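# Swing the microwave door wide open, then release

## Task

Swing the microwave's door open to a wide angle, and finish with no part of the robot in contact with the microwave.

## Robot and tools

Robot: two arms, left_arm (on the +y side) and right_arm, each ending in a sixteen-motor hand. right_arm has a right hand; left_arm has its mirror image. A larger goal is treated as +58.5 and hand_goal reports that value.

Frames. Scene frame: origin at table-top height, halfway between the nominal arm bases; +z up, +x out over the table, +y toward left_arm. Measured bases: left_arm at (-0.016, +0.231, +0.022) m, quat_wxyz (+1.000, 0, 0, -0.021); right_arm at (+0.014, -0.334, +0.034) m, quat_wxyz (+1.000, 0, 0, -0.026). Every hand pose, velocity, target and wrist-camera pose in results is given in that arm's own base frame. Fixed cameras and the table use the scene frame. Reported hand positions may be off by a few cm, more at long reach.

Hand point axes (right hand): +z runs along straight fingers toward the tips, +x across the palm away from the thumb, +y out of the palm face (palm surface at y = -0.062 m). On the left hand +x points toward the thumb instead. Straight fingertips end about 0.12 m beyond the hand point in +z. A rigid mast sits on the palm side at the wrist (x +0.05 to +0.10, sign flipped on the left hand; z -0.16 to -0.11; y up to +0.06) and can collide.

execute_actions(actions, cameras). actions is a list of actions; each action is a table of up to 15 rows, one row per 1/30 s control step. If fewer than 15 rows are given, the last row repeats for the remaining steps. Each row is exactly 48 numbers, all in [-1, 1], covering both arms even if one is idle, in this order: left_arm dx, dy, dz, rx, ry, rz; left hand's 16 motor goals; left current_limit; left speed; then the same 24 for right_arm and its hand.
- dx..rz are an offset, not a pose: the hand's target relative to the Hand target as it stood when that action began, in that arm's base axes. Every row in one action refers to that same starting target, not to the previous row, so sending the same offset again in a new action moves further. Scale: 1.0 = 0.6 m for dx, dy, dz and 180 degrees for rotation. rx, ry, rz form a single rotation vector, turning about the Hand target's position. A translation longer than 1.0 is scaled down along its direction.
- Hand motor order: index_abd, index_mcp, index_pip, index_dip, middle_abd, middle_mcp, middle_pip, middle_dip, ring_abd, ring_mcp, ring_pip, ring_dip, thumb_cmc, thumb_axl, thumb_mcp, thumb_ipl. Each is an absolute goal angle scaled linearly between its stops (angle at +1, at -1; value when straight): _abd (+60, -60; 0.00), _mcp (+128, -18; -0.75), _pip (+108, -29; -0.58), _dip (+117, -21; -0.70), thumb_cmc (+120, -20; -0.71), thumb_axl (+140, -27; -0.68), thumb_mcp (+109, -69; -0.23), thumb_ipl (+108, -77; -0.17). Toward +1 the finger joints curl toward the palm; thumb_cmc brings the thumb in front of the palm. Zero is a real goal; to keep a hand unchanged, resend its hand_goal, hand_current_limit and hand_speed.
- current_limit: -1 to +1 maps to 0 to 550 mA per motor (at least 11 mA). speed: set-points move at (speed+1)/2 of 8.5 rad/s. Initial values +0.4 and -0.6; last values persist.
- cameras: list of names, ["all"], or []. Omitted/null gives all images only when actions is empty. An unknown name invalidates the call. Cameras: cam_head_left, cam_head_right, cam_high, cam_low, cam_left_wrist, cam_right_wrist, each 672x504.

zoom_image(camera, region): region [x0, y0, x1, y1] in pixels of that camera's most recent full image, origin top-left, at most 504 by 504. Only cameras in the newest image set can be zoomed.

finished_scene(scene): integer number of the current scene; ends it irreversibly. Call it only once the door is open wide and the robot is clear of the microwave.

Motion behaviour. Each step the commanded orientation is limited to within 40 degrees of the measured one; the arm then moves by damped inverse kinematics, favouring position. One action may fall short. The hand often rests short of Hand target (friction, weight, elbow sag pulling it low); resending even an all-zero action re-requests the target, and a remaining gap should be sent as an extra offset. Aim slightly high to offset sag. Near the waist axis, small hand moves can swing the whole arm. To stop pressing on something, set the target back beyond the hand's current position.

Results. end_effector_position (m) and end_effector_quat_wxyz per arm in its base frame; Hand target (the clipped last command, from which next offsets count); joint positions, velocities ("within noise" when still), torques (include arm weight; numbers 3 and 4 wrap at ±28 N m); step readings of positions. Hand entries, in motor order: hand_goal, hand_measured, hand_current_ma (positive pushes toward -1), hand_state (moving, goal, blocked, overload), hand_current_limit, hand_speed. A finger presses only when its goal lies past the contact surface.

Avoid: slamming or hitting the microwave or table, very hard pushes, releasing moving parts, and anything dropping or leaving the table. Never let the two arms or hands collide or grip each other. A motor held at 495 mA or more for 5 s shuts off for 10 s. Motors heat when holding loads, stretched out, or straining at unreachable targets; a MOTOR HOT line appears at 85 °C and at 100 °C that arm faults and drops for 30-60 s. Any arm stop wastes actions and discards hand commands sent during it. The scene keeps running while you think, holding the last command.

Each tool is called after "Call:" as a command line: name --argument value for each argument, lists and objects as JSON in quotes; but a table of rows of numbers goes row by row, as --pt "numbers of a row", without its own name.

## Session

Call:
execute_actions --actions '[]'

Scene clock: 0.00 s.
left_arm: end_effector_position=(+0.3270, -0.4011, +0.3309) hand_goal=(+0.000, -0.754, -0.576, -0.696, +0.000, -0.754, -0.576, -0.696, +0.000, -0.754, -0.576, -0.696, -0.714, -0.678, -0.226, -0.168) hand_measured=(+0.000, -0.754, -0.576, -0.696, +0.000, -0.754, -0.576, -0.696, +0.000, -0.754, -0.576, -0.696, -0.714, -0.678, -0.226, -0.168) hand_current_ma=(+0, +0, +0, +0, +0, +0, +0, +0, +0, +0, +0, +0, +0, +0, +0, +0) hand_state=(goal, goal, goal, goal, goal, goal, goal, goal, goal, goal, goal, goal, goal, goal, goal, goal) hand_current_limit=0.40 hand_speed=-0.60 end_effector_quat_wxyz=(+0.438, +0.880, -0.179, +0.027) | right_arm: end_effector_position=(+0.4055, -0.0954, +0.2194) hand_goal=(+0.000, -0.754, -0.576, -0.696, +0.000, -0.754, -0.576, -0.696, +0.000, -0.754, -0.576, -0.696, -0.714, -0.678, -0.226, -0.168) hand_measured=(+0.000, -0.754, -0.576, -0.696, +0.000, -0.754, -0.576, -0.696, +0.000, -0.754, -0.576, -0.696, -0.714, -0.678, -0.226, -0.168) hand_current_ma=(+0, +0, +0, +0, +0, +0, +0, +0, +0, +0, +0, +0, +0, +0, +0, +0) hand_state=(goal, goal, goal, goal, goal, goal, goal, goal, goal, goal, goal, goal, goal, goal, goal, goal) hand_current_limit=0.40 hand_speed=-0.60 end_effector_quat_wxyz=(+0.330, +0.109, +0.830, +0.436)
Joint positions: left_arm=[-0.539 1.352 1.139 -0.895 0.814 1.23] | right_arm=[-0.715 1.499 0.858 -0.788 -1.153 -1.934]
Joint velocities: within noise
Joint torques (N m): no reading
Motor temperatures (°C): left_arm=[29 25 27 32 27 27] | right_arm=[30 27 28 26 30 26]
Heat: left arm: hottest wrist pitch 32 °C; right arm: hottest waist 30 °C.
Hand target: left_arm +0.3315, -0.4038, +0.3462; +0.444, +0.876, -0.185, +0.041 | right_arm +0.4096, -0.0990, +0.2234; +0.335, +0.105, +0.831, +0.433

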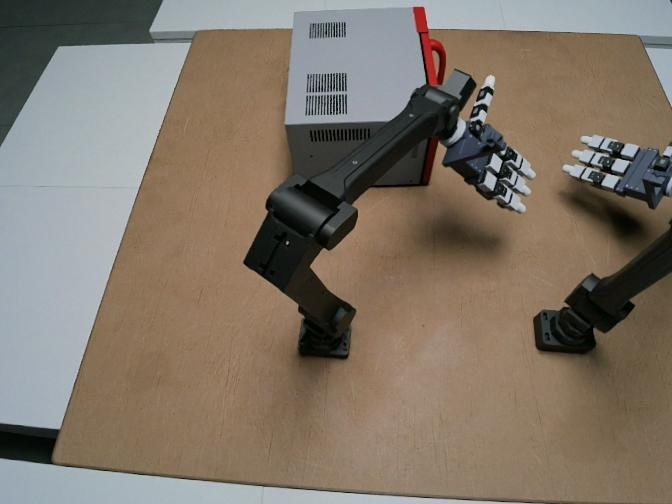

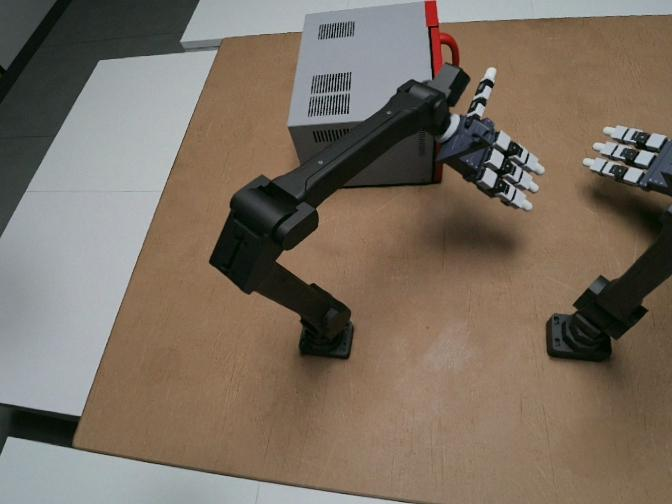

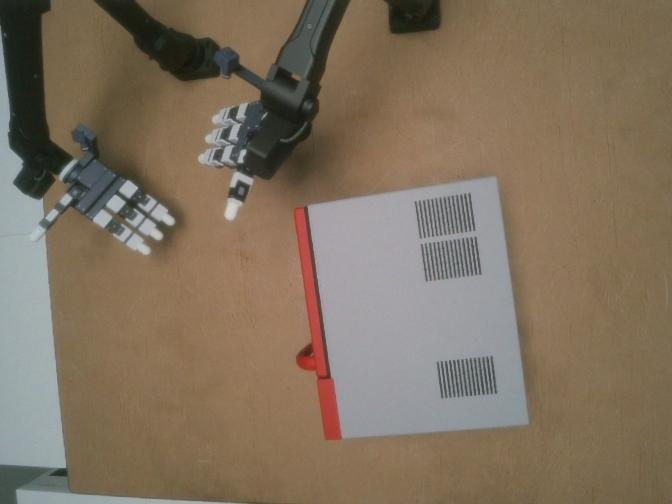

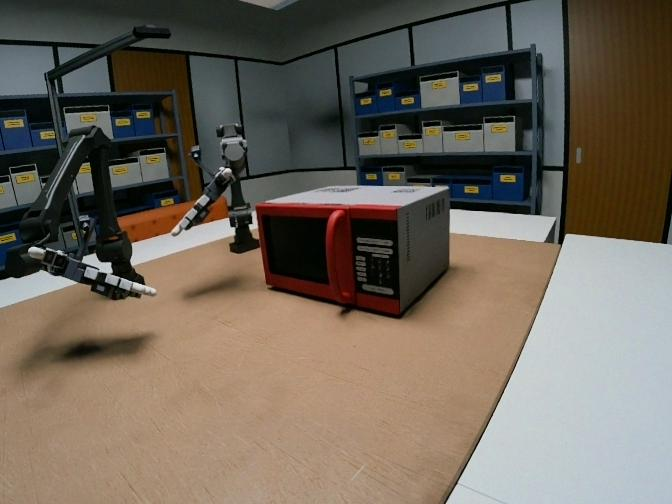

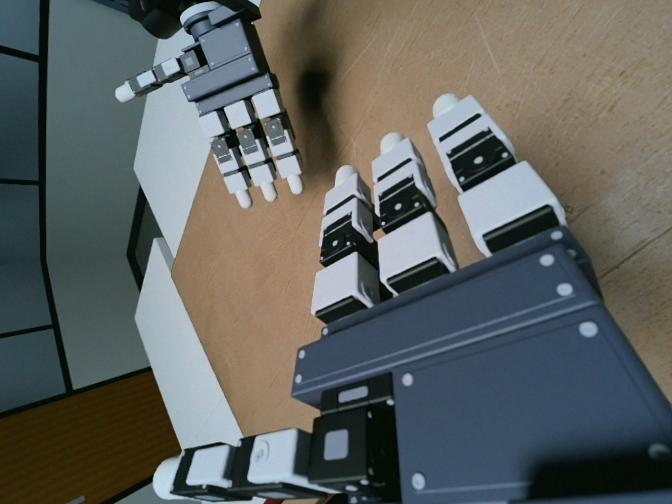

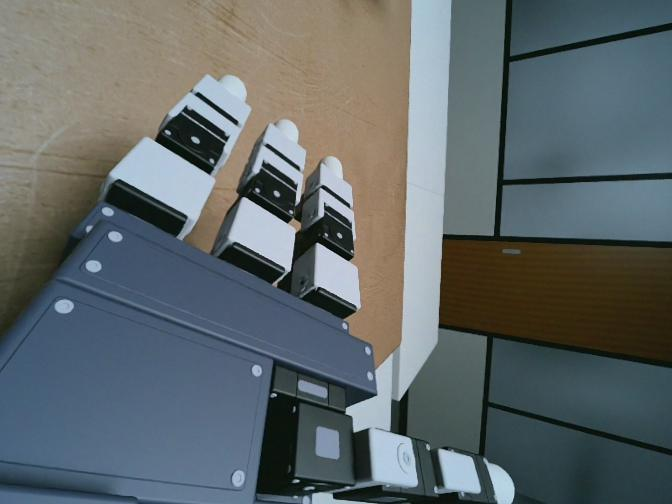

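Call:
zoom_image --camera "cam_high" --region '[0, 0, 500, 260]'

Call:
zoom_image --camera "cam_low" --region '[0, 100, 480, 400]'

Call:
zoom_image --camera "cam_head_left" --region '[200, 0, 672, 380]'

Scaled by 1.008 from the camera's 672x504 image, which has a finer 960x720 frame.

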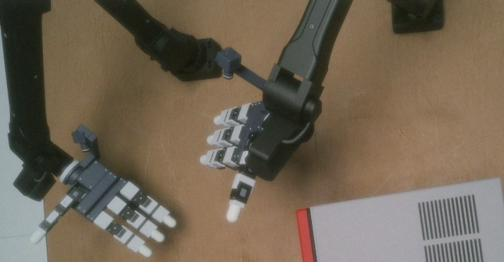

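Scaled by 1.050 from the camera's 672x504 image, which has a finer 960x720 frame.

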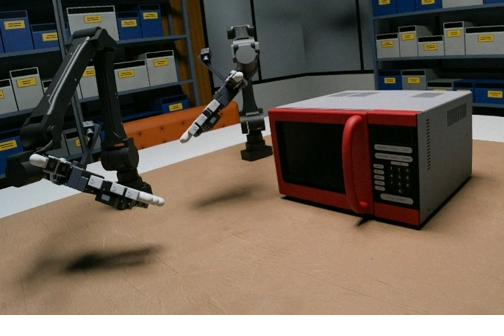

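Scaled by 1.068 from the camera's 672x504 image, which has a finer 960x720 frame.

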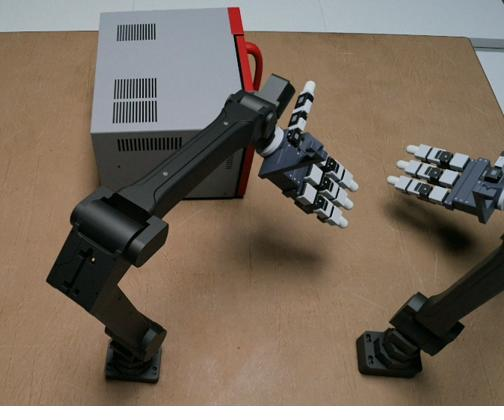

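Call:
zoom_image --camera "cam_high" --region '[250, 190, 550, 450]'

Call:
zoom_image --camera "cam_low" --region '[240, 170, 470, 340]'

Call:
zoom_image --camera "cam_head_right" --region '[380, 0, 530, 120]'

Scaled by 1.680 from the camera's 672x504 image, which has a finer 960x720 frame.

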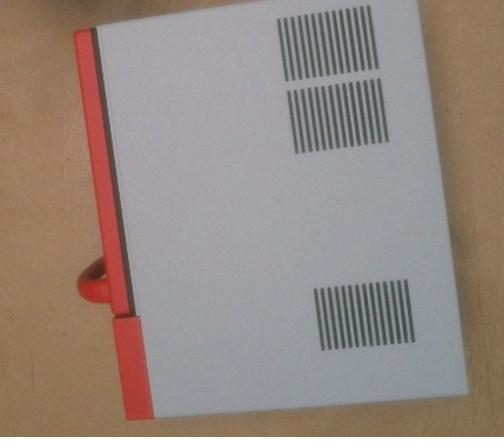

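Scaled by 2.191 from the camera's 672x504 image, which has a finer 960x720 frame.

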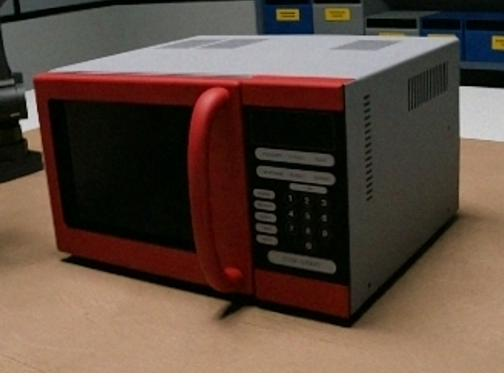

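Scaled by 3.360 from the camera's 672x504 image, which has a finer 960x720 frame.

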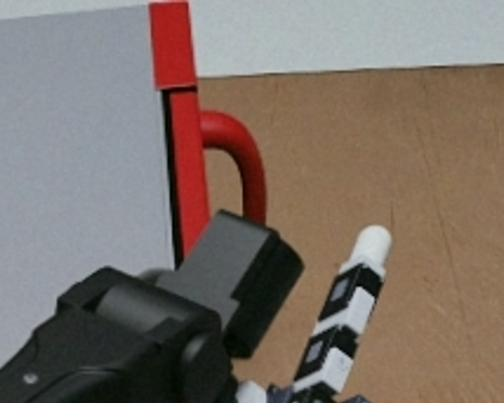

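Call:
execute_actions --actions '[[[-0.03,0.1,0.04,0,0,0,0,-0.754,-0.576,-0.696,0,-0.754,-0.576,-0.696,0,-0.754,-0.576,-0.696,-0.714,-0.678,-0.226,-0.168,0.4,-0.6,0,0,0.06,0.13,0.1026,-0.0345,0,-0.754,-0.576,-0.696,0,-0.754,-0.576,-0.696,0,-0.754,-0.576,-0.696,-0.714,-0.678,-0.226,-0.168,0.4,-0.6]],[[-0.03,0.1,0.04,0,0,0,0,-0.754,-0.576,-0.696,0,-0.754,-0.576,-0.696,0,-0.754,-0.576,-0.696,-0.714,-0.678,-0.226,-0.168,0.4,-0.6,0,0,0.06,0.13,0.1026,-0.0345,0,-0.754,-0.576,-0.696,0,-0.754,-0.576,-0.696,0,-0.754,-0.576,-0.696,-0.714,-0.678,-0.226,-0.168,0.4,-0.6]]]'

Scene clock: 324.27 s.
left_arm: end_effector_position=(+0.2903, -0.2855, +0.3861) hand_goal=(+0.000, -0.754, -0.576, -0.696, +0.000, -0.754, -0.576, -0.696, +0.000, -0.754, -0.576, -0.696, -0.714, -0.678, -0.226, -0.168) hand_measured=(+0.000, -0.758, -0.576, -0.696, +0.000, -0.760, -0.576, -0.696, +0.000, -0.760, -0.576, -0.696, -0.720, -0.678, -0.224, -0.168) hand_current_ma=(+0, -7, -1, +0, +0, -10, -1, +0, +0, -10, -1, +0, -10, +1, +3, +0) hand_state=(goal, goal, goal, goal, goal, goal, goal, goal, goal, goal, goal, goal, goal, goal, goal, goal) hand_current_limit=0.40 hand_speed=-0.60 end_effector_quat_wxyz=(+0.443, +0.877, -0.182, +0.036) | right_arm: end_effector_position=(+0.4062, -0.1001, +0.2864) hand_goal=(+0.000, -0.754, -0.576, -0.696, +0.000, -0.754, -0.576, -0.696, +0.000, -0.754, -0.576, -0.696, -0.714, -0.678, -0.226, -0.168) hand_measured=(+0.000, -0.762, -0.576, -0.696, +0.000, -0.764, -0.576, -0.696, +0.000, -0.766, -0.578, -0.696, -0.722, -0.678, -0.226, -0.168) hand_current_ma=(+0, -4, +0, +0, +0, -6, +0, +0, +0, -8, +0, +0, -3, +0, +0, +0) hand_state=(goal, goal, goal, goal, goal, goal, goal, goal, goal, goal, goal, goal, goal, goal, goal, goal) hand_current_limit=0.40 hand_speed=-0.60 end_effector_quat_wxyz=(+0.024, +0.438, +0.638, +0.632)
Joint positions: left_arm=[-0.293 1.159 1.129 -1.324 0.902 1.582] | right_arm=[-0.7 1.353 0.858 -1.361 -1.361 -1.299]
Joint torques (N m): left_arm=[0.5 -6.01 10.74 0.02 1.21 0.2] | right_arm=[1.44 -7.41 8.98 -0.31 -1.47 0.07]
Motor temperatures (°C): left_arm=[29 28 43 31 30 27] | right_arm=[29 30 35 26 38 26]
Heat: left arm: hottest elbow 43 °C; right arm: hottest wrist yaw 38 °C.
Hand target: left_arm +0.2955, -0.2838, +0.3942; +0.444, +0.876, -0.185, +0.041 | right_arm +0.4096, -0.0991, +0.2954; +0.037, +0.439, +0.640, +0.630
Off the commanded pose: left_arm 0.010 m, 1 deg | right_arm 0.010 m, 2 deg.
Step readings (end_effector_position of left_arm | right_arm):
0: (+0.3270, -0.4011, +0.3309) | (+0.4055, -0.0954, +0.2193)
1: (+0.3271, -0.4010, +0.3309) | (+0.4055, -0.0954, +0.2197)
2: (+0.3268, -0.3990, +0.3319) | (+0.4051, -0.0953, +0.2226)
4: (+0.3230, -0.3912, +0.3359) | (+0.4042, -0.0951, +0.2316)
8: (+0.3192, -0.3643, +0.3556) | (+0.4042, -0.0962, +0.2425)
15: (+0.3130, -0.3459, +0.3702) | (+0.4049, -0.0973, +0.2520)
16: (+0.3123, -0.3456, +0.3695) | (+0.4053, -0.0978, +0.2530)
17: (+0.3112, -0.3427, +0.3694) | (+0.4054, -0.0987, +0.2563)
19: (+0.3071, -0.3333, +0.3713) | (+0.4052, -0.1006, +0.2661)
23: (+0.3046, -0.3041, +0.3817) | (+0.4033, -0.0979, +0.2821)
30: (+0.2954, -0.2869, +0.3872) | (+0.4031, -0.0968, +0.2888)

Call:
execute_actions --actions '[[[-0.03,0.12,0.02,0,0,0,0,-0.754,-0.576,-0.696,0,-0.754,-0.576,-0.696,0,-0.754,-0.576,-0.696,-0.714,-0.678,-0.226,-0.168,0.4,-0.6,0,0,0,0.13,0.1026,-0.0345,0,-0.754,-0.576,-0.696,0,-0.754,-0.576,-0.696,0,-0.754,-0.576,-0.696,-0.714,-0.678,-0.226,-0.168,0.4,-0.6]],[[-0.03,0.12,0,0,0,0,0,-0.754,-0.576,-0.696,0,-0.754,-0.576,-0.696,0,-0.754,-0.576,-0.696,-0.714,-0.678,-0.226,-0.168,0.4,-0.6,0,0,0,0.13,0.1026,-0.0345,0,-0.754,-0.576,-0.696,0,-0.754,-0.576,-0.696,0,-0.754,-0.576,-0.696,-0.714,-0.678,-0.226,-0.168,0.4,-0.6]]]' --cameras '["cam_high","cam_low","cam_head_right"]'

Scene clock: 353.40 s.
left_arm: end_effector_position=(+0.2629, -0.1434, +0.4039) hand_goal=(+0.000, -0.754, -0.576, -0.696, +0.000, -0.754, -0.576, -0.696, +0.000, -0.754, -0.576, -0.696, -0.714, -0.678, -0.226, -0.168) hand_measured=(+0.000, -0.760, -0.576, -0.696, +0.000, -0.760, -0.576, -0.696, +0.000, -0.760, -0.576, -0.696, -0.722, -0.678, -0.224, -0.168) hand_current_ma=(+0, -9, -1, +0, +0, -12, -1, +0, +0, -12, -1, +0, -12, +1, +4, +0) hand_state=(goal, goal, goal, goal, goal, goal, goal, goal, goal, goal, goal, goal, goal, goal, goal, goal) hand_current_limit=0.40 hand_speed=-0.60 end_effector_quat_wxyz=(+0.430, +0.883, -0.136, +0.131) | right_arm: end_effector_position=(+0.3997, -0.0948, +0.2794) hand_goal=(+0.000, -0.754, -0.576, -0.696, +0.000, -0.754, -0.576, -0.696, +0.000, -0.754, -0.576, -0.696, -0.714, -0.678, -0.226, -0.168) hand_measured=(-0.002, -0.756, -0.576, -0.696, -0.002, -0.756, -0.576, -0.696, -0.002, -0.756, -0.578, -0.696, -0.716, -0.678, -0.226, -0.168) hand_current_ma=(+0, -1, +0, +0, +0, -1, +0, +0, +0, -1, +0, +0, +0, +0, +0, +0) hand_state=(goal, goal, goal, goal, goal, goal, goal, goal, goal, goal, goal, goal, goal, goal, goal, goal) hand_current_limit=0.40 hand_speed=-0.60 end_effector_quat_wxyz=(-0.310, +0.637, +0.307, +0.635)
Joint positions: left_arm=[0.19 1.015 1.077 -1.695 0.931 2.097] | right_arm=[-0.668 1.256 0.869 -1.678 -1.57 -0.488]
Joint torques (N m): left_arm=[0.21 -4.42 8.46 -0.54 1.16 0.2] | right_arm=[1.32 -4.89 11.92 -1.28 -1.43 0.1]
Heat: left arm: hottest elbow 41 °C; right arm: hottest wrist yaw 39 °C.
Hand target: left_arm +0.2594, -0.1399, +0.4062; +0.443, +0.876, -0.185, +0.041 | right_arm +0.4096, -0.0991, +0.2954; -0.270, +0.653, +0.272, +0.653
Off the commanded pose: left_arm 0.005 m, 12 deg | right_arm 0.019 m, 7 deg.
joint sent to its limit (left arm) — joint 4 (wrist pitch), lower limit; joint 6 (wrist roll), upper limit. The joint targets are off in orientation, not in position.
joint sent to its limit (right arm) — joint 4 (wrist pitch), lower limit; joint 5 (wrist yaw), lower limit. The joint targets are off in orientation, not in position.
Step readings (end_effector_position of left_arm | right_arm):
0: (+0.2903, -0.2855, +0.3861) | (+0.4062, -0.1001, +0.2863)
1: (+0.2902, -0.2851, +0.3861) | (+0.4064, -0.1003, +0.2867)
2: (+0.2891, -0.2827, +0.3868) | (+0.4069, -0.1012, +0.2887)
4: (+0.2879, -0.2697, +0.3888) | (+0.4074, -0.1033, +0.2930)
8: (+0.2897, -0.2350, +0.3949) | (+0.4070, -0.1007, +0.2945)
15: (+0.2780, -0.2163, +0.3965) | (+0.4070, -0.0998, +0.2907)
16: (+0.2764, -0.2156, +0.3964) | (+0.4073, -0.1003, +0.2900)
17: (+0.2756, -0.2129, +0.3969) | (+0.4078, -0.1013, +0.2897)
19: (+0.2756, -0.1997, +0.3981) | (+0.4077, -0.1015, +0.2900)
23: (+0.2756, -0.1648, +0.4004) | (+0.4026, -0.0969, +0.2913)
30: (+0.2649, -0.1462, +0.4047) | (+0.3997, -0.0948, +0.2831)
Images, in order (width x height): cam_head_right 672x504, cam_high 672x504, cam_low 672x504.

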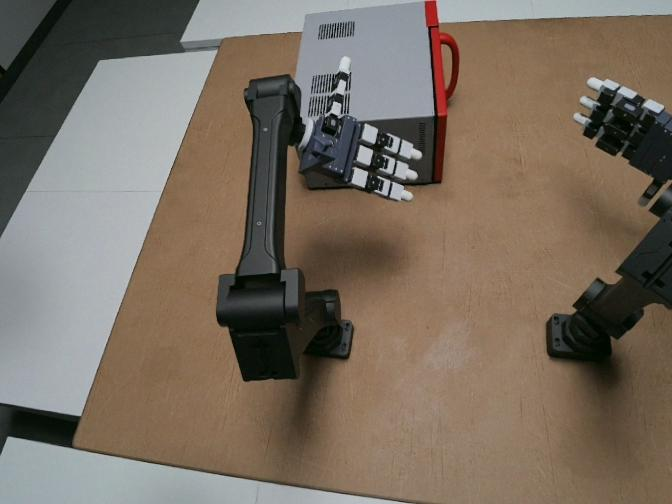

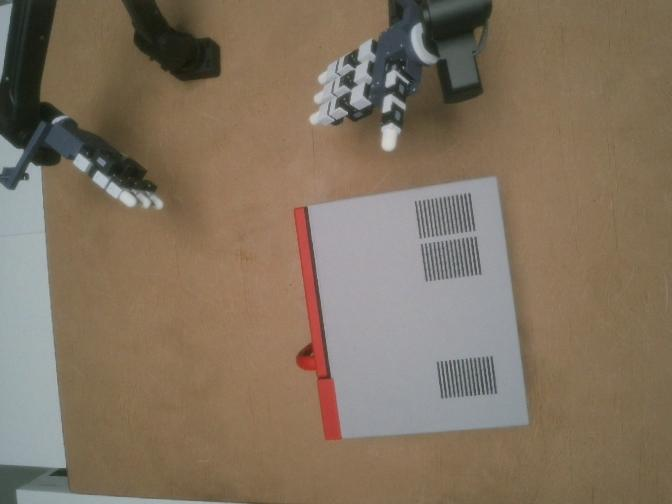

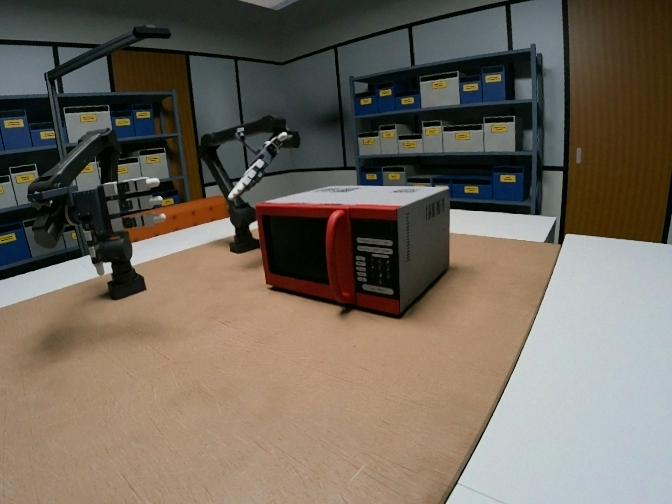

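Call:
execute_actions --actions '[[[0,0,0,0,0,0,0,-0.754,-0.576,-0.696,0,-0.754,-0.576,-0.696,0,-0.754,-0.576,-0.696,-0.714,-0.678,-0.226,-0.168,0.4,-0.6,0.1,0.08,-0.06,0,0,0,0,-0.754,-0.576,-0.696,0,-0.754,-0.576,-0.696,0,-0.754,-0.576,-0.696,0.571,-0.678,0.281,0.319,0.4,-0.6]],[[0,0,0,0,0,0,0,-0.754,-0.576,-0.696,0,-0.754,-0.576,-0.696,0,-0.754,-0.576,-0.696,-0.714,-0.678,-0.226,-0.168,0.4,-0.6,0.1,0.08,-0.1,0,0,0.028,0,-0.754,-0.576,-0.696,0,-0.754,-0.576,-0.696,0,-0.754,-0.576,-0.696,0.571,-0.678,0.281,0.319,0.4,-0.6]],[[0,0,0,0,0,0,0,-0.754,-0.576,-0.696,0,-0.754,-0.576,-0.696,0,-0.754,-0.576,-0.696,-0.714,-0.678,-0.226,-0.168,0.4,-0.6,0.1,0.08,-0.1,0,0,0,0,-0.754,-0.576,-0.696,0,-0.754,-0.576,-0.696,0,-0.754,-0.576,-0.696,0.571,-0.678,0.281,0.319,0.4,-0.6]]]' --cameras '["cam_high","cam_low"]'

Scene clock: 412.13 s.
left_arm: end_effector_position=(+0.2630, -0.1432, +0.4039) hand_goal=(+0.000, -0.754, -0.576, -0.696, +0.000, -0.754, -0.576, -0.696, +0.000, -0.754, -0.576, -0.696, -0.714, -0.678, -0.226, -0.168) hand_measured=(+0.000, -0.760, -0.576, -0.696, +0.000, -0.760, -0.576, -0.696, +0.000, -0.760, -0.576, -0.696, -0.722, -0.678, -0.224, -0.168) hand_current_ma=(+0, -9, -1, +0, +0, -12, -1, +0, +0, -12, -1, +0, -12, +1, +4, +0) hand_state=(goal, goal, goal, goal, goal, goal, goal, goal, goal, goal, goal, goal, goal, goal, goal, goal) hand_current_limit=0.40 hand_speed=-0.60 end_effector_quat_wxyz=(+0.430, +0.883, -0.135, +0.131) | right_arm: end_effector_position=(+0.5753, +0.0504, +0.1305) hand_goal=(+0.000, -0.754, -0.576, -0.696, +0.000, -0.754, -0.576, -0.696, +0.000, -0.754, -0.576, -0.696, +0.570, -0.678, +0.280, +0.318) hand_measured=(-0.002, -0.754, -0.576, -0.696, -0.002, -0.756, -0.576, -0.696, -0.002, -0.756, -0.578, -0.696, +0.556, -0.680, +0.278, +0.316) hand_current_ma=(+0, +0, +0, +0, +0, +0, +0, +0, +0, +0, +0, +0, -9, +0, -1, -1) hand_state=(goal, goal, goal, goal, goal, goal, goal, goal, goal, goal, goal, goal, goal, goal, goal, goal) hand_current_limit=0.40 hand_speed=-0.60 end_effector_quat_wxyz=(-0.452, +0.558, +0.433, +0.545)
Joint positions: left_arm=[0.19 1.015 1.077 -1.695 0.931 2.097] | right_arm=[-0.217 1.912 1.212 -1.413 -1.574 -0.511]
Joint torques (N m): left_arm=[0.85 -4.54 8.44 -0.5 1.04 0.17] | right_arm=[0.5 -13.45 9.47 -0.64 -1.24 -0.06]
Heat: left arm: hottest elbow 41 °C; right arm: hottest wrist yaw 40 °C.
Hand target: left_arm +0.2595, -0.1398, +0.4062; +0.443, +0.876, -0.185, +0.041 | right_arm +0.5896, +0.0450, +0.1393; -0.299, +0.640, +0.301, +0.640
Off the commanded pose: left_arm 0.005 m, 12 deg | right_arm 0.018 m, 27 deg.
joint read past its limit (right arm) — joint 5 (wrist yaw), lower limit.
joint sent to its limit (left arm) — joint 4 (wrist pitch), lower limit; joint 6 (wrist roll), upper limit. The joint targets are off in orientation, not in position.
joint sent to its limit (right arm) — joint 5 (wrist yaw), lower limit. The joint targets are off in orientation, not in position.
Step readings (end_effector_position of left_arm | right_arm):
0: (+0.2629, -0.1434, +0.4039) | (+0.3997, -0.0948, +0.2793)
1: (+0.2629, -0.1434, +0.4039) | (+0.3998, -0.0943, +0.2793)
2: (+0.2629, -0.1434, +0.4039) | (+0.4012, -0.0925, +0.2788)
4: (+0.2629, -0.1433, +0.4039) | (+0.4110, -0.0803, +0.2748)
8: (+0.2629, -0.1433, +0.4039) | (+0.4361, -0.0498, +0.2538)
15: (+0.2630, -0.1432, +0.4039) | (+0.4524, -0.0441, +0.2404)
16: (+0.2630, -0.1432, +0.4039) | (+0.4535, -0.0443, +0.2421)
17: (+0.2630, -0.1432, +0.4039) | (+0.4562, -0.0426, +0.2426)
19: (+0.2630, -0.1432, +0.4039) | (+0.4679, -0.0361, +0.2389)
23: (+0.2630, -0.1432, +0.4039) | (+0.4929, -0.0090, +0.2062)
30: (+0.2630, -0.1432, +0.4039) | (+0.5086, +0.0045, +0.1789)
31: (+0.2630, -0.1432, +0.4039) | (+0.5106, +0.0038, +0.1811)
32: (+0.2630, -0.1432, +0.4039) | (+0.5142, +0.0053, +0.1828)
34: (+0.2630, -0.1432, +0.4039) | (+0.5283, +0.0089, +0.1824)
38: (+0.2630, -0.1432, +0.4039) | (+0.5561, +0.0328, +0.1571)
45: (+0.2630, -0.1432, +0.4039) | (+0.5670, +0.0522, +0.1223)
Images, in order (width x height): cam_high 672x504, cam_low 672x504.

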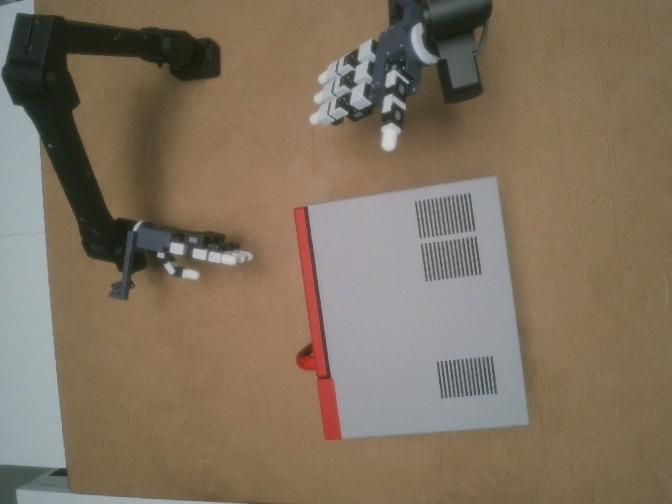

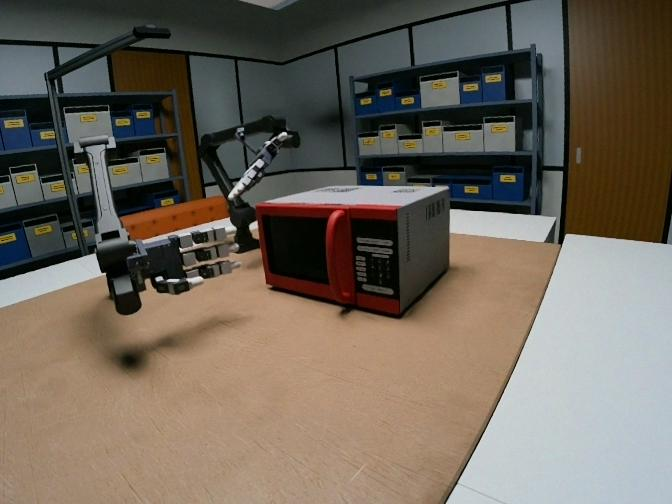

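Call:
execute_actions --actions '[[[0,0,0,0,0,0,0,-0.754,-0.576,-0.696,0,-0.754,-0.576,-0.696,0,-0.754,-0.576,-0.696,-0.714,-0.678,-0.226,-0.168,0.4,-0.6,-0.05,-0.05,0.12,-0.1474,0.0727,0.1215,0,-0.754,-0.576,-0.696,0,-0.754,-0.576,-0.696,0,-0.754,-0.576,-0.696,0.571,-0.678,0.281,0.319,0.4,-0.6]],[[0,0,0,0,0,0,0,-0.754,-0.576,-0.696,0,-0.754,-0.576,-0.696,0,-0.754,-0.576,-0.696,-0.714,-0.678,-0.226,-0.168,0.4,-0.6,0,0,0,0,0,0,0,-0.754,-0.576,-0.696,0,-0.754,-0.576,-0.696,0,-0.754,-0.576,-0.696,0.571,-0.678,0.281,0.319,0.4,-0.6]]]'

Scene clock: 514.23 s.
left_arm: end_effector_position=(+0.2630, -0.1432, +0.4039) hand_goal=(+0.000, -0.754, -0.576, -0.696, +0.000, -0.754, -0.576, -0.696, +0.000, -0.754, -0.576, -0.696, -0.714, -0.678, -0.226, -0.168) hand_measured=(+0.000, -0.760, -0.576, -0.696, +0.000, -0.760, -0.576, -0.696, +0.000, -0.760, -0.576, -0.696, -0.722, -0.678, -0.224, -0.168) hand_current_ma=(+0, -9, -1, +0, +0, -12, -1, +0, +0, -12, -1, +0, -12, +1, +4, +0) hand_state=(goal, goal, goal, goal, goal, goal, goal, goal, goal, goal, goal, goal, goal, goal, goal, goal) hand_current_limit=0.40 hand_speed=-0.60 end_effector_quat_wxyz=(+0.430, +0.883, -0.135, +0.131) | right_arm: end_effector_position=(+0.5624, +0.0112, +0.2115) hand_goal=(+0.000, -0.754, -0.576, -0.696, +0.000, -0.754, -0.576, -0.696, +0.000, -0.754, -0.576, -0.696, +0.570, -0.678, +0.280, +0.318) hand_measured=(-0.004, -0.752, -0.576, -0.696, -0.004, -0.752, -0.576, -0.696, -0.004, -0.752, -0.576, -0.696, +0.558, -0.680, +0.280, +0.316) hand_current_ma=(-1, +0, +0, +0, -1, +0, +0, +0, -1, +0, +0, +0, -8, -1, +0, -1) hand_state=(goal, goal, goal, goal, goal, goal, goal, goal, goal, goal, goal, goal, goal, goal, goal, goal) hand_current_limit=0.40 hand_speed=-0.60 end_effector_quat_wxyz=(-0.294, +0.689, +0.518, +0.412)
Joint positions: left_arm=[0.19 1.015 1.077 -1.695 0.931 2.097] | right_arm=[-0.219 1.535 1.204 -1.083 -1.055 0.153]
Joint torques (N m): left_arm=[0.5 -5.01 8.43 -0.51 1.05 0.16] | right_arm=[1.44 -11.75 8.02 0.57 -1.05 0.07]
Heat: left arm: hottest elbow 40 °C; right arm: hottest wrist yaw 39 °C.
Hand target: left_arm +0.2595, -0.1398, +0.4062; +0.443, +0.876, -0.185, +0.041 | right_arm +0.5596, +0.0149, +0.2113; -0.292, +0.691, +0.518, +0.411
Off the commanded pose: left_arm 0.005 m, 12 deg | right_arm 0.005 m, 0 deg.
joint sent to its limit (left arm) — joint 4 (wrist pitch), lower limit; joint 6 (wrist roll), upper limit. The joint targets are off in orientation, not in position.
Step readings (end_effector_position of left_arm | right_arm):
0: (+0.2630, -0.1432, +0.4039) | (+0.5753, +0.0504, +0.1305)
1: (+0.2630, -0.1432, +0.4039) | (+0.5747, +0.0503, +0.1296)
2: (+0.2630, -0.1432, +0.4039) | (+0.5709, +0.0508, +0.1244)
4: (+0.2630, -0.1432, +0.4039) | (+0.5573, +0.0470, +0.1167)
8: (+0.2630, -0.1432, +0.4039) | (+0.5460, +0.0274, +0.1527)
15: (+0.2630, -0.1432, +0.4039) | (+0.5518, +0.0125, +0.2294)
16: (+0.2630, -0.1432, +0.4039) | (+0.5534, +0.0126, +0.2314)
17: (+0.2630, -0.1432, +0.4039) | (+0.5553, +0.0128, +0.2318)
19: (+0.2630, -0.1432, +0.4039) | (+0.5596, +0.0131, +0.2289)
23: (+0.2630, -0.1432, +0.4039) | (+0.5629, +0.0129, +0.2195)
30: (+0.2630, -0.1432, +0.4039) | (+0.5625, +0.0124, +0.2080)

Excellent model match. T2, T3.

Call:
execute_actions --actions '[[[0,0,0,0,0,0,0,-0.754,-0.576,-0.696,0,-0.754,-0.576,-0.696,0,-0.754,-0.576,-0.696,-0.714,-0.678,-0.226,-0.168,0.4,-0.6,0,0,0,0.009,-0.04,-0.1356,0,-0.754,-0.576,-0.696,0,-0.754,-0.576,-0.696,0,-0.754,-0.576,-0.696,0.571,-0.678,0.281,0.319,0.4,-0.6]],[[0,0,0,0,0,0,0,-0.754,-0.576,-0.696,0,-0.754,-0.576,-0.696,0,-0.754,-0.576,-0.696,-0.714,-0.678,-0.226,-0.168,0.4,-0.6,0,0,0,0,0,0,0,-0.754,-0.576,-0.696,0,-0.754,-0.576,-0.696,0,-0.754,-0.576,-0.696,0.571,-0.678,0.281,0.319,0.4,-0.6]],[[0,0,0,0,0,0,0,-0.754,-0.576,-0.696,0,-0.754,-0.576,-0.696,0,-0.754,-0.576,-0.696,-0.714,-0.678,-0.226,-0.168,0.4,-0.6,0,0,-0.05,0.127,-0.0615,0.019,0,-0.754,-0.576,-0.696,0,-0.754,-0.576,-0.696,0,-0.754,-0.576,-0.696,0.571,-0.678,0.281,0.319,0.4,-0.6]],[[0,0,0,0,0,0,0,-0.754,-0.576,-0.696,0,-0.754,-0.576,-0.696,0,-0.754,-0.576,-0.696,-0.714,-0.678,-0.226,-0.168,0.4,-0.6,0,0,-0.05,0,0,0,0,-0.754,-0.576,-0.696,0,-0.754,-0.576,-0.696,0,-0.754,-0.576,-0.696,0.571,-0.678,0.281,0.319,0.4,-0.6]]]' --cameras '["cam_high","cam_low","cam_right_wrist"]'

Scene clock: 541.47 s.
left_arm: end_effector_position=(+0.2630, -0.1432, +0.4039) hand_goal=(+0.000, -0.754, -0.576, -0.696, +0.000, -0.754, -0.576, -0.696, +0.000, -0.754, -0.576, -0.696, -0.714, -0.678, -0.226, -0.168) hand_measured=(+0.000, -0.760, -0.576, -0.696, +0.000, -0.760, -0.576, -0.696, +0.000, -0.760, -0.576, -0.696, -0.722, -0.678, -0.224, -0.168) hand_current_ma=(+0, -9, -1, +0, +0, -12, -1, +0, +0, -12, -1, +0, -12, +1, +4, +0) hand_state=(goal, goal, goal, goal, goal, goal, goal, goal, goal, goal, goal, goal, goal, goal, goal, goal) hand_current_limit=0.40 hand_speed=-0.60 end_effector_quat_wxyz=(+0.430, +0.883, -0.135, +0.131) | right_arm: end_effector_position=(+0.5610, +0.0107, +0.1626) hand_goal=(+0.000, -0.754, -0.576, -0.696, +0.000, -0.754, -0.576, -0.696, +0.000, -0.754, -0.576, -0.696, +0.570, -0.678, +0.280, +0.318) hand_measured=(-0.004, -0.754, -0.576, -0.696, -0.004, -0.754, -0.576, -0.696, -0.004, -0.754, -0.576, -0.696, +0.558, -0.680, +0.280, +0.316) hand_current_ma=(-1, +0, +0, +0, -1, +0, +0, +0, -1, +0, +0, +0, -8, -1, +0, -1) hand_state=(goal, goal, goal, goal, goal, goal, goal, goal, goal, goal, goal, goal, goal, goal, goal, goal) hand_current_limit=0.40 hand_speed=-0.60 end_effector_quat_wxyz=(-0.291, +0.637, +0.307, +0.645)
Joint positions: left_arm=[0.19 1.015 1.077 -1.695 0.931 2.097] | right_arm=[-0.172 1.624 0.622 1.003 -1.045 1.547]
Joint torques (N m): left_arm=[0.32 -4.89 8.42 -0.51 1.03 0.2] | right_arm=[1.49 -8 5.96 2.19 0.2 0.06]
Heat: left arm: hottest elbow 40 °C; right arm: hottest elbow 38 °C.
Hand target: left_arm +0.2595, -0.1398, +0.4062; +0.443, +0.876, -0.185, +0.041 | right_arm +0.5597, +0.0149, +0.1514; -0.300, +0.640, +0.300, +0.641
Off the commanded pose: left_arm 0.005 m, 12 deg | right_arm 0.012 m, 1 deg.
joint sent to its limit (left arm) — joint 4 (wrist pitch), lower limit; joint 6 (wrist roll), upper limit. The joint targets are off in orientation, not in position.
Step readings (end_effector_position of left_arm | right_arm):
0: (+0.2630, -0.1432, +0.4039) | (+0.5624, +0.0112, +0.2114)
1: (+0.2630, -0.1432, +0.4039) | (+0.5625, +0.0111, +0.2110)
2: (+0.2630, -0.1432, +0.4039) | (+0.5640, +0.0108, +0.2106)
4: (+0.2630, -0.1432, +0.4039) | (+0.5646, +0.0101, +0.2090)
8: (+0.2630, -0.1432, +0.4039) | (+0.5602, +0.0108, +0.2095)
15: (+0.2630, -0.1432, +0.4039) | (+0.5624, +0.0123, +0.2220)
16: (+0.2630, -0.1432, +0.4039) | (+0.5625, +0.0123, +0.2223)
17: (+0.2630, -0.1432, +0.4039) | (+0.5625, +0.0123, +0.2219)
19: (+0.2630, -0.1432, +0.4039) | (+0.5623, +0.0123, +0.2198)
23: (+0.2630, -0.1432, +0.4039) | (+0.5621, +0.0134, +0.2135)
30: (+0.2630, -0.1432, +0.4039) | (+0.5623, +0.0121, +0.2094)
31: (+0.2630, -0.1432, +0.4039) | (+0.5621, +0.0134, +0.2097)
32: (+0.2630, -0.1432, +0.4039) | (+0.5612, +0.0205, +0.2127)
34: (+0.2630, -0.1432, +0.4039) | (+0.5563, +0.0316, +0.2199)
38: (+0.2630, -0.1432, +0.4039) | (+0.5522, +0.0258, +0.2119)
45: (+0.2630, -0.1432, +0.4039) | (+0.5575, +0.0141, +0.1888)
46: (+0.2630, -0.1432, +0.4039) | (+0.5580, +0.0133, +0.1888)
47: (+0.2630, -0.1432, +0.4039) | (+0.5586, +0.0124, +0.1894)
49: (+0.2630, -0.1432, +0.4039) | (+0.5596, +0.0111, +0.1886)
53: (+0.2630, -0.1432, +0.4039) | (+0.5597, +0.0097, +0.1731)
60: (+0.2630, -0.1432, +0.4039) | (+0.5604, +0.0108, +0.1577)
Images, in order (width x height): cam_high 672x504, cam_low 672x504, cam_right_wrist 672x504.

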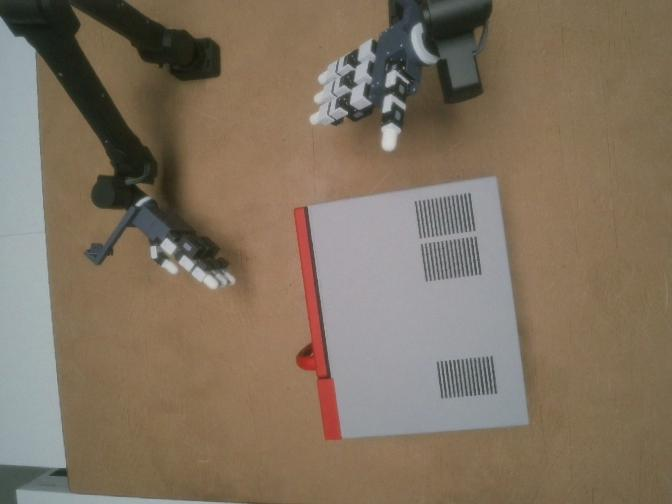

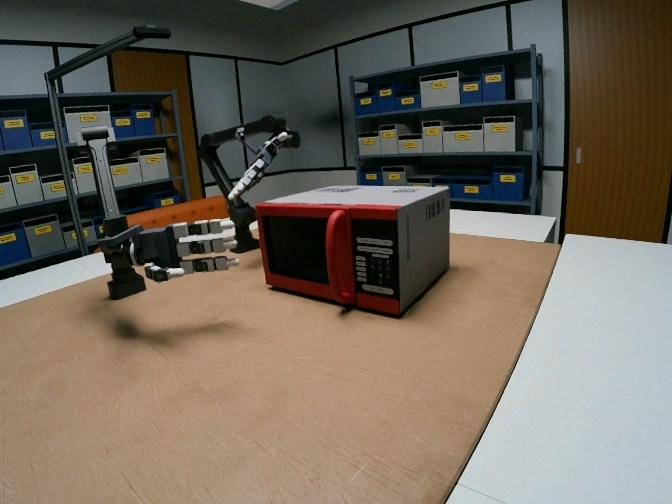

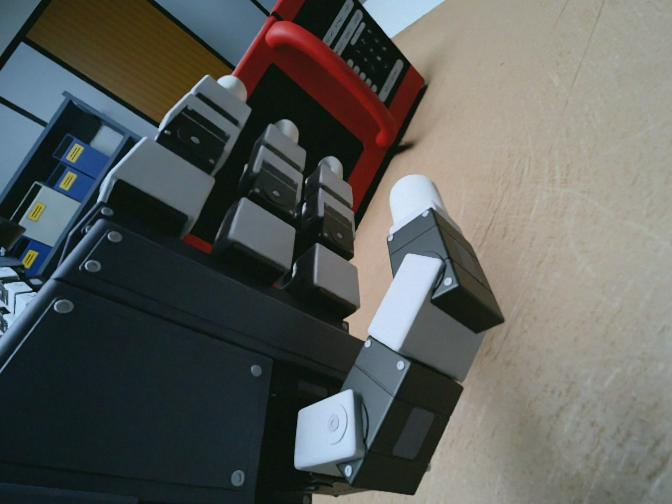

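Call:
zoom_image --camera "cam_high" --region '[80, 170, 340, 390]'

Call:
zoom_image --camera "cam_low" --region '[100, 180, 420, 340]'

Scaled by 1.938 from the camera's 672x504 image, which has a finer 960x720 frame.

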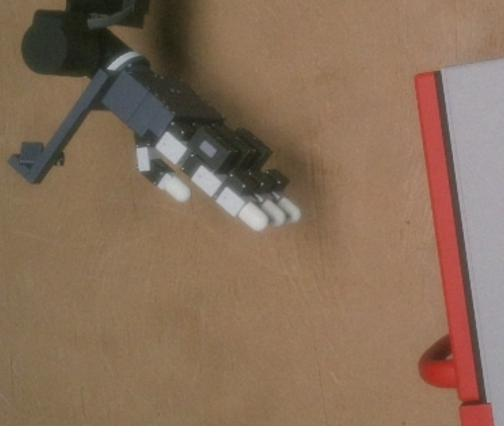

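Scaled by 1.575 from the camera's 672x504 image, which has a finer 960x720 frame.

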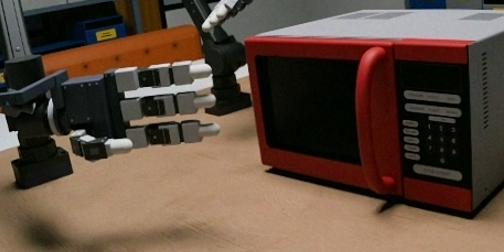

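Call:
execute_actions --actions '[[[0,0,0,0,0,0,0,-0.754,-0.576,-0.696,0,-0.754,-0.576,-0.696,0,-0.754,-0.576,-0.696,-0.714,-0.678,-0.226,-0.168,0.4,-0.6,0.053,0.088,-0.032,0,0,0,0,-0.754,-0.401,-0.261,0,-0.754,-0.401,-0.261,0,-0.754,-0.401,-0.261,0.571,-0.678,0.281,0.319,0.4,-0.6]],[[0,0,0,0,0,0,0,-0.754,-0.576,-0.696,0,-0.754,-0.576,-0.696,0,-0.754,-0.576,-0.696,-0.714,-0.678,-0.226,-0.168,0.4,-0.6,0.053,0.088,-0.032,0,0,0,0,-0.754,-0.401,-0.261,0,-0.754,-0.401,-0.261,0,-0.754,-0.401,-0.261,0.571,-0.678,0.281,0.319,0.4,-0.6]],[[0,0,0,0,0,0,0,-0.754,-0.576,-0.696,0,-0.754,-0.576,-0.696,0,-0.754,-0.576,-0.696,-0.714,-0.678,-0.226,-0.168,0.4,-0.6,0.053,0.088,-0.032,0,0,0,0,-0.754,-0.401,-0.261,0,-0.754,-0.401,-0.261,0,-0.754,-0.401,-0.261,0.571,-0.678,0.281,0.319,0.4,-0.6]]]' --cameras '["cam_high","cam_low","cam_right_wrist"]'

Call:
zoom_image --camera "cam_high" --region '[160, 230, 360, 430]'

Call:
zoom_image --camera "cam_low" --region '[200, 180, 460, 340]'

Scene clock: 616.57 s.
left_arm: end_effector_position=(+0.2630, -0.1432, +0.4039) hand_goal=(+0.000, -0.754, -0.576, -0.696, +0.000, -0.754, -0.576, -0.696, +0.000, -0.754, -0.576, -0.696, -0.714, -0.678, -0.226, -0.168) hand_measured=(+0.000, -0.760, -0.576, -0.696, +0.000, -0.760, -0.576, -0.696, +0.000, -0.760, -0.576, -0.696, -0.722, -0.678, -0.224, -0.168) hand_current_ma=(+0, -9, -1, +0, +0, -12, -1, +0, +0, -12, -1, +0, -12, +1, +4, +0) hand_state=(goal, goal, goal, goal, goal, goal, goal, goal, goal, goal, goal, goal, goal, goal, goal, goal) hand_current_limit=0.40 hand_speed=-0.60 end_effector_quat_wxyz=(+0.430, +0.883, -0.135, +0.131) | right_arm: end_effector_position=(+0.6404, +0.1755, +0.0908) hand_goal=(+0.000, -0.754, -0.402, -0.262, +0.000, -0.754, -0.402, -0.262, +0.000, -0.754, -0.402, -0.262, +0.570, -0.678, +0.280, +0.318) hand_measured=(-0.004, -0.754, -0.404, -0.264, -0.004, -0.754, -0.404, -0.264, -0.004, -0.754, -0.404, -0.264, +0.558, -0.680, +0.280, +0.316) hand_current_ma=(-1, +0, +0, -1, -1, +0, +0, -1, -1, +0, +0, -1, -8, -1, +0, -1) hand_state=(goal, goal, goal, goal, goal, goal, goal, goal, goal, goal, goal, goal, goal, goal, goal, goal) hand_current_limit=0.40 hand_speed=-0.60 end_effector_quat_wxyz=(-0.301, +0.644, +0.306, +0.634)
Joint positions: left_arm=[0.19 1.015 1.077 -1.695 0.931 2.097] | right_arm=[0.203 1.949 0.856 1.072 -0.684 1.557]
Joint torques (N m): left_arm=[0.5 -4.95 8.4 -0.53 1.04 0.17] | right_arm=[0.38 -12.34 9.2 2.09 0.18 0.03]
Heat: left arm: hottest elbow 41 °C; right arm: hottest elbow 35 °C.
Hand target: left_arm +0.2595, -0.1398, +0.4062; +0.443, +0.876, -0.185, +0.041 | right_arm +0.6550, +0.1732, +0.0937; -0.300, +0.640, +0.300, +0.641
Off the commanded pose: left_arm 0.005 m, 12 deg | right_arm 0.015 m, 1 deg.
joint sent to its limit (left arm) — joint 4 (wrist pitch), lower limit; joint 6 (wrist roll), upper limit. The joint targets are off in orientation, not in position.
Step readings (end_effector_position of left_arm | right_arm):
0: (+0.2630, -0.1432, +0.4039) | (+0.5610, +0.0107, +0.1626)
1: (+0.2630, -0.1432, +0.4039) | (+0.5613, +0.0104, +0.1624)
2: (+0.2630, -0.1432, +0.4039) | (+0.5633, +0.0099, +0.1620)
4: (+0.2630, -0.1432, +0.4039) | (+0.5675, +0.0169, +0.1566)
8: (+0.2630, -0.1432, +0.4039) | (+0.5688, +0.0559, +0.1304)
15: (+0.2630, -0.1432, +0.4039) | (+0.5716, +0.0732, +0.1144)
16: (+0.2630, -0.1432, +0.4039) | (+0.5733, +0.0723, +0.1165)
17: (+0.2630, -0.1432, +0.4039) | (+0.5767, +0.0722, +0.1184)
19: (+0.2630, -0.1432, +0.4039) | (+0.5871, +0.0742, +0.1210)
23: (+0.2630, -0.1432, +0.4039) | (+0.6040, +0.1044, +0.1173)
30: (+0.2630, -0.1432, +0.4039) | (+0.6050, +0.1242, +0.1026)
31: (+0.2630, -0.1432, +0.4039) | (+0.6060, +0.1234, +0.1028)
32: (+0.2630, -0.1432, +0.4039) | (+0.6084, +0.1235, +0.1029)
34: (+0.2630, -0.1432, +0.4039) | (+0.6187, +0.1260, +0.1027)
38: (+0.2630, -0.1432, +0.4039) | (+0.6365, +0.1542, +0.0980)
45: (+0.2630, -0.1432, +0.4039) | (+0.6372, +0.1758, +0.0876)
Images, in order (width x height): cam_high 672x504, cam_low 672x504, cam_right_wrist 672x504.

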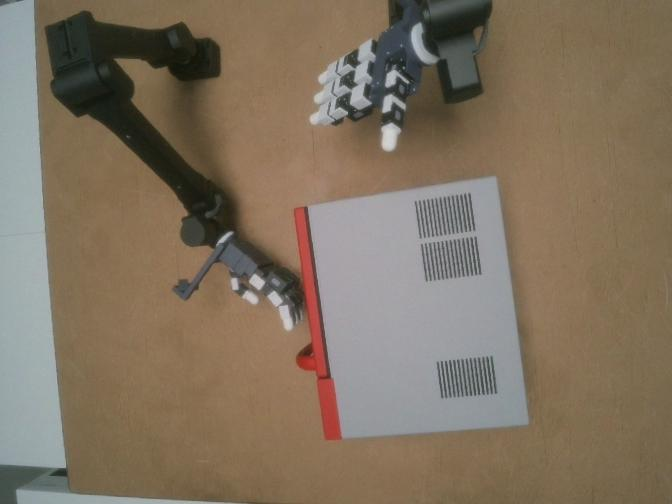

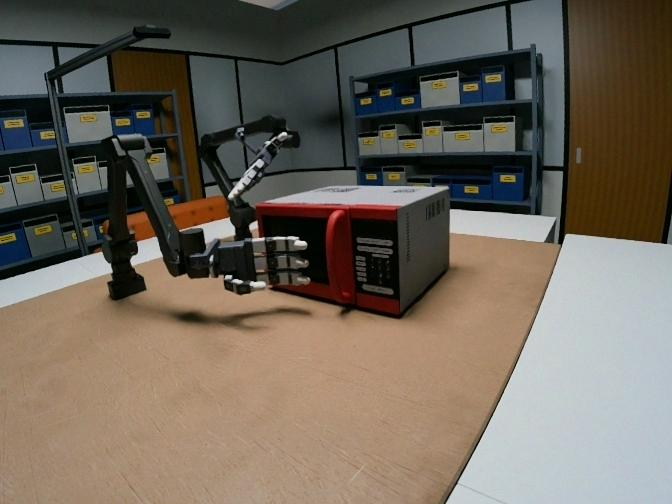

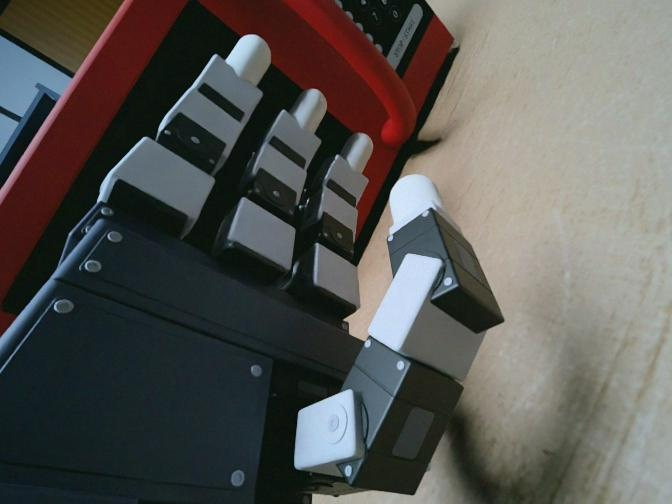

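Scaled by 2.520 from the camera's 672x504 image, which has a finer 960x720 frame.

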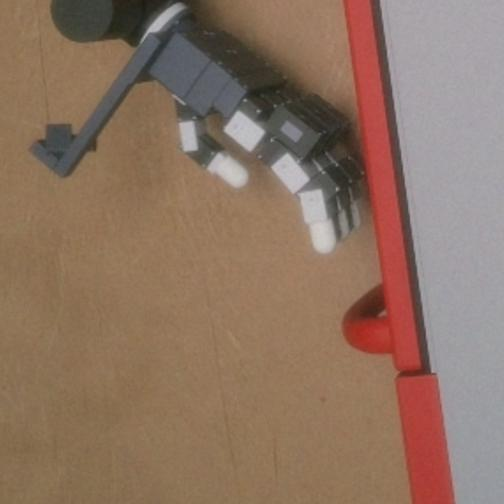

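Scaled by 1.938 from the camera's 672x504 image, which has a finer 960x720 frame.

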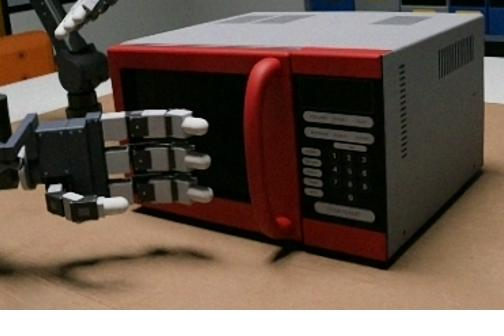

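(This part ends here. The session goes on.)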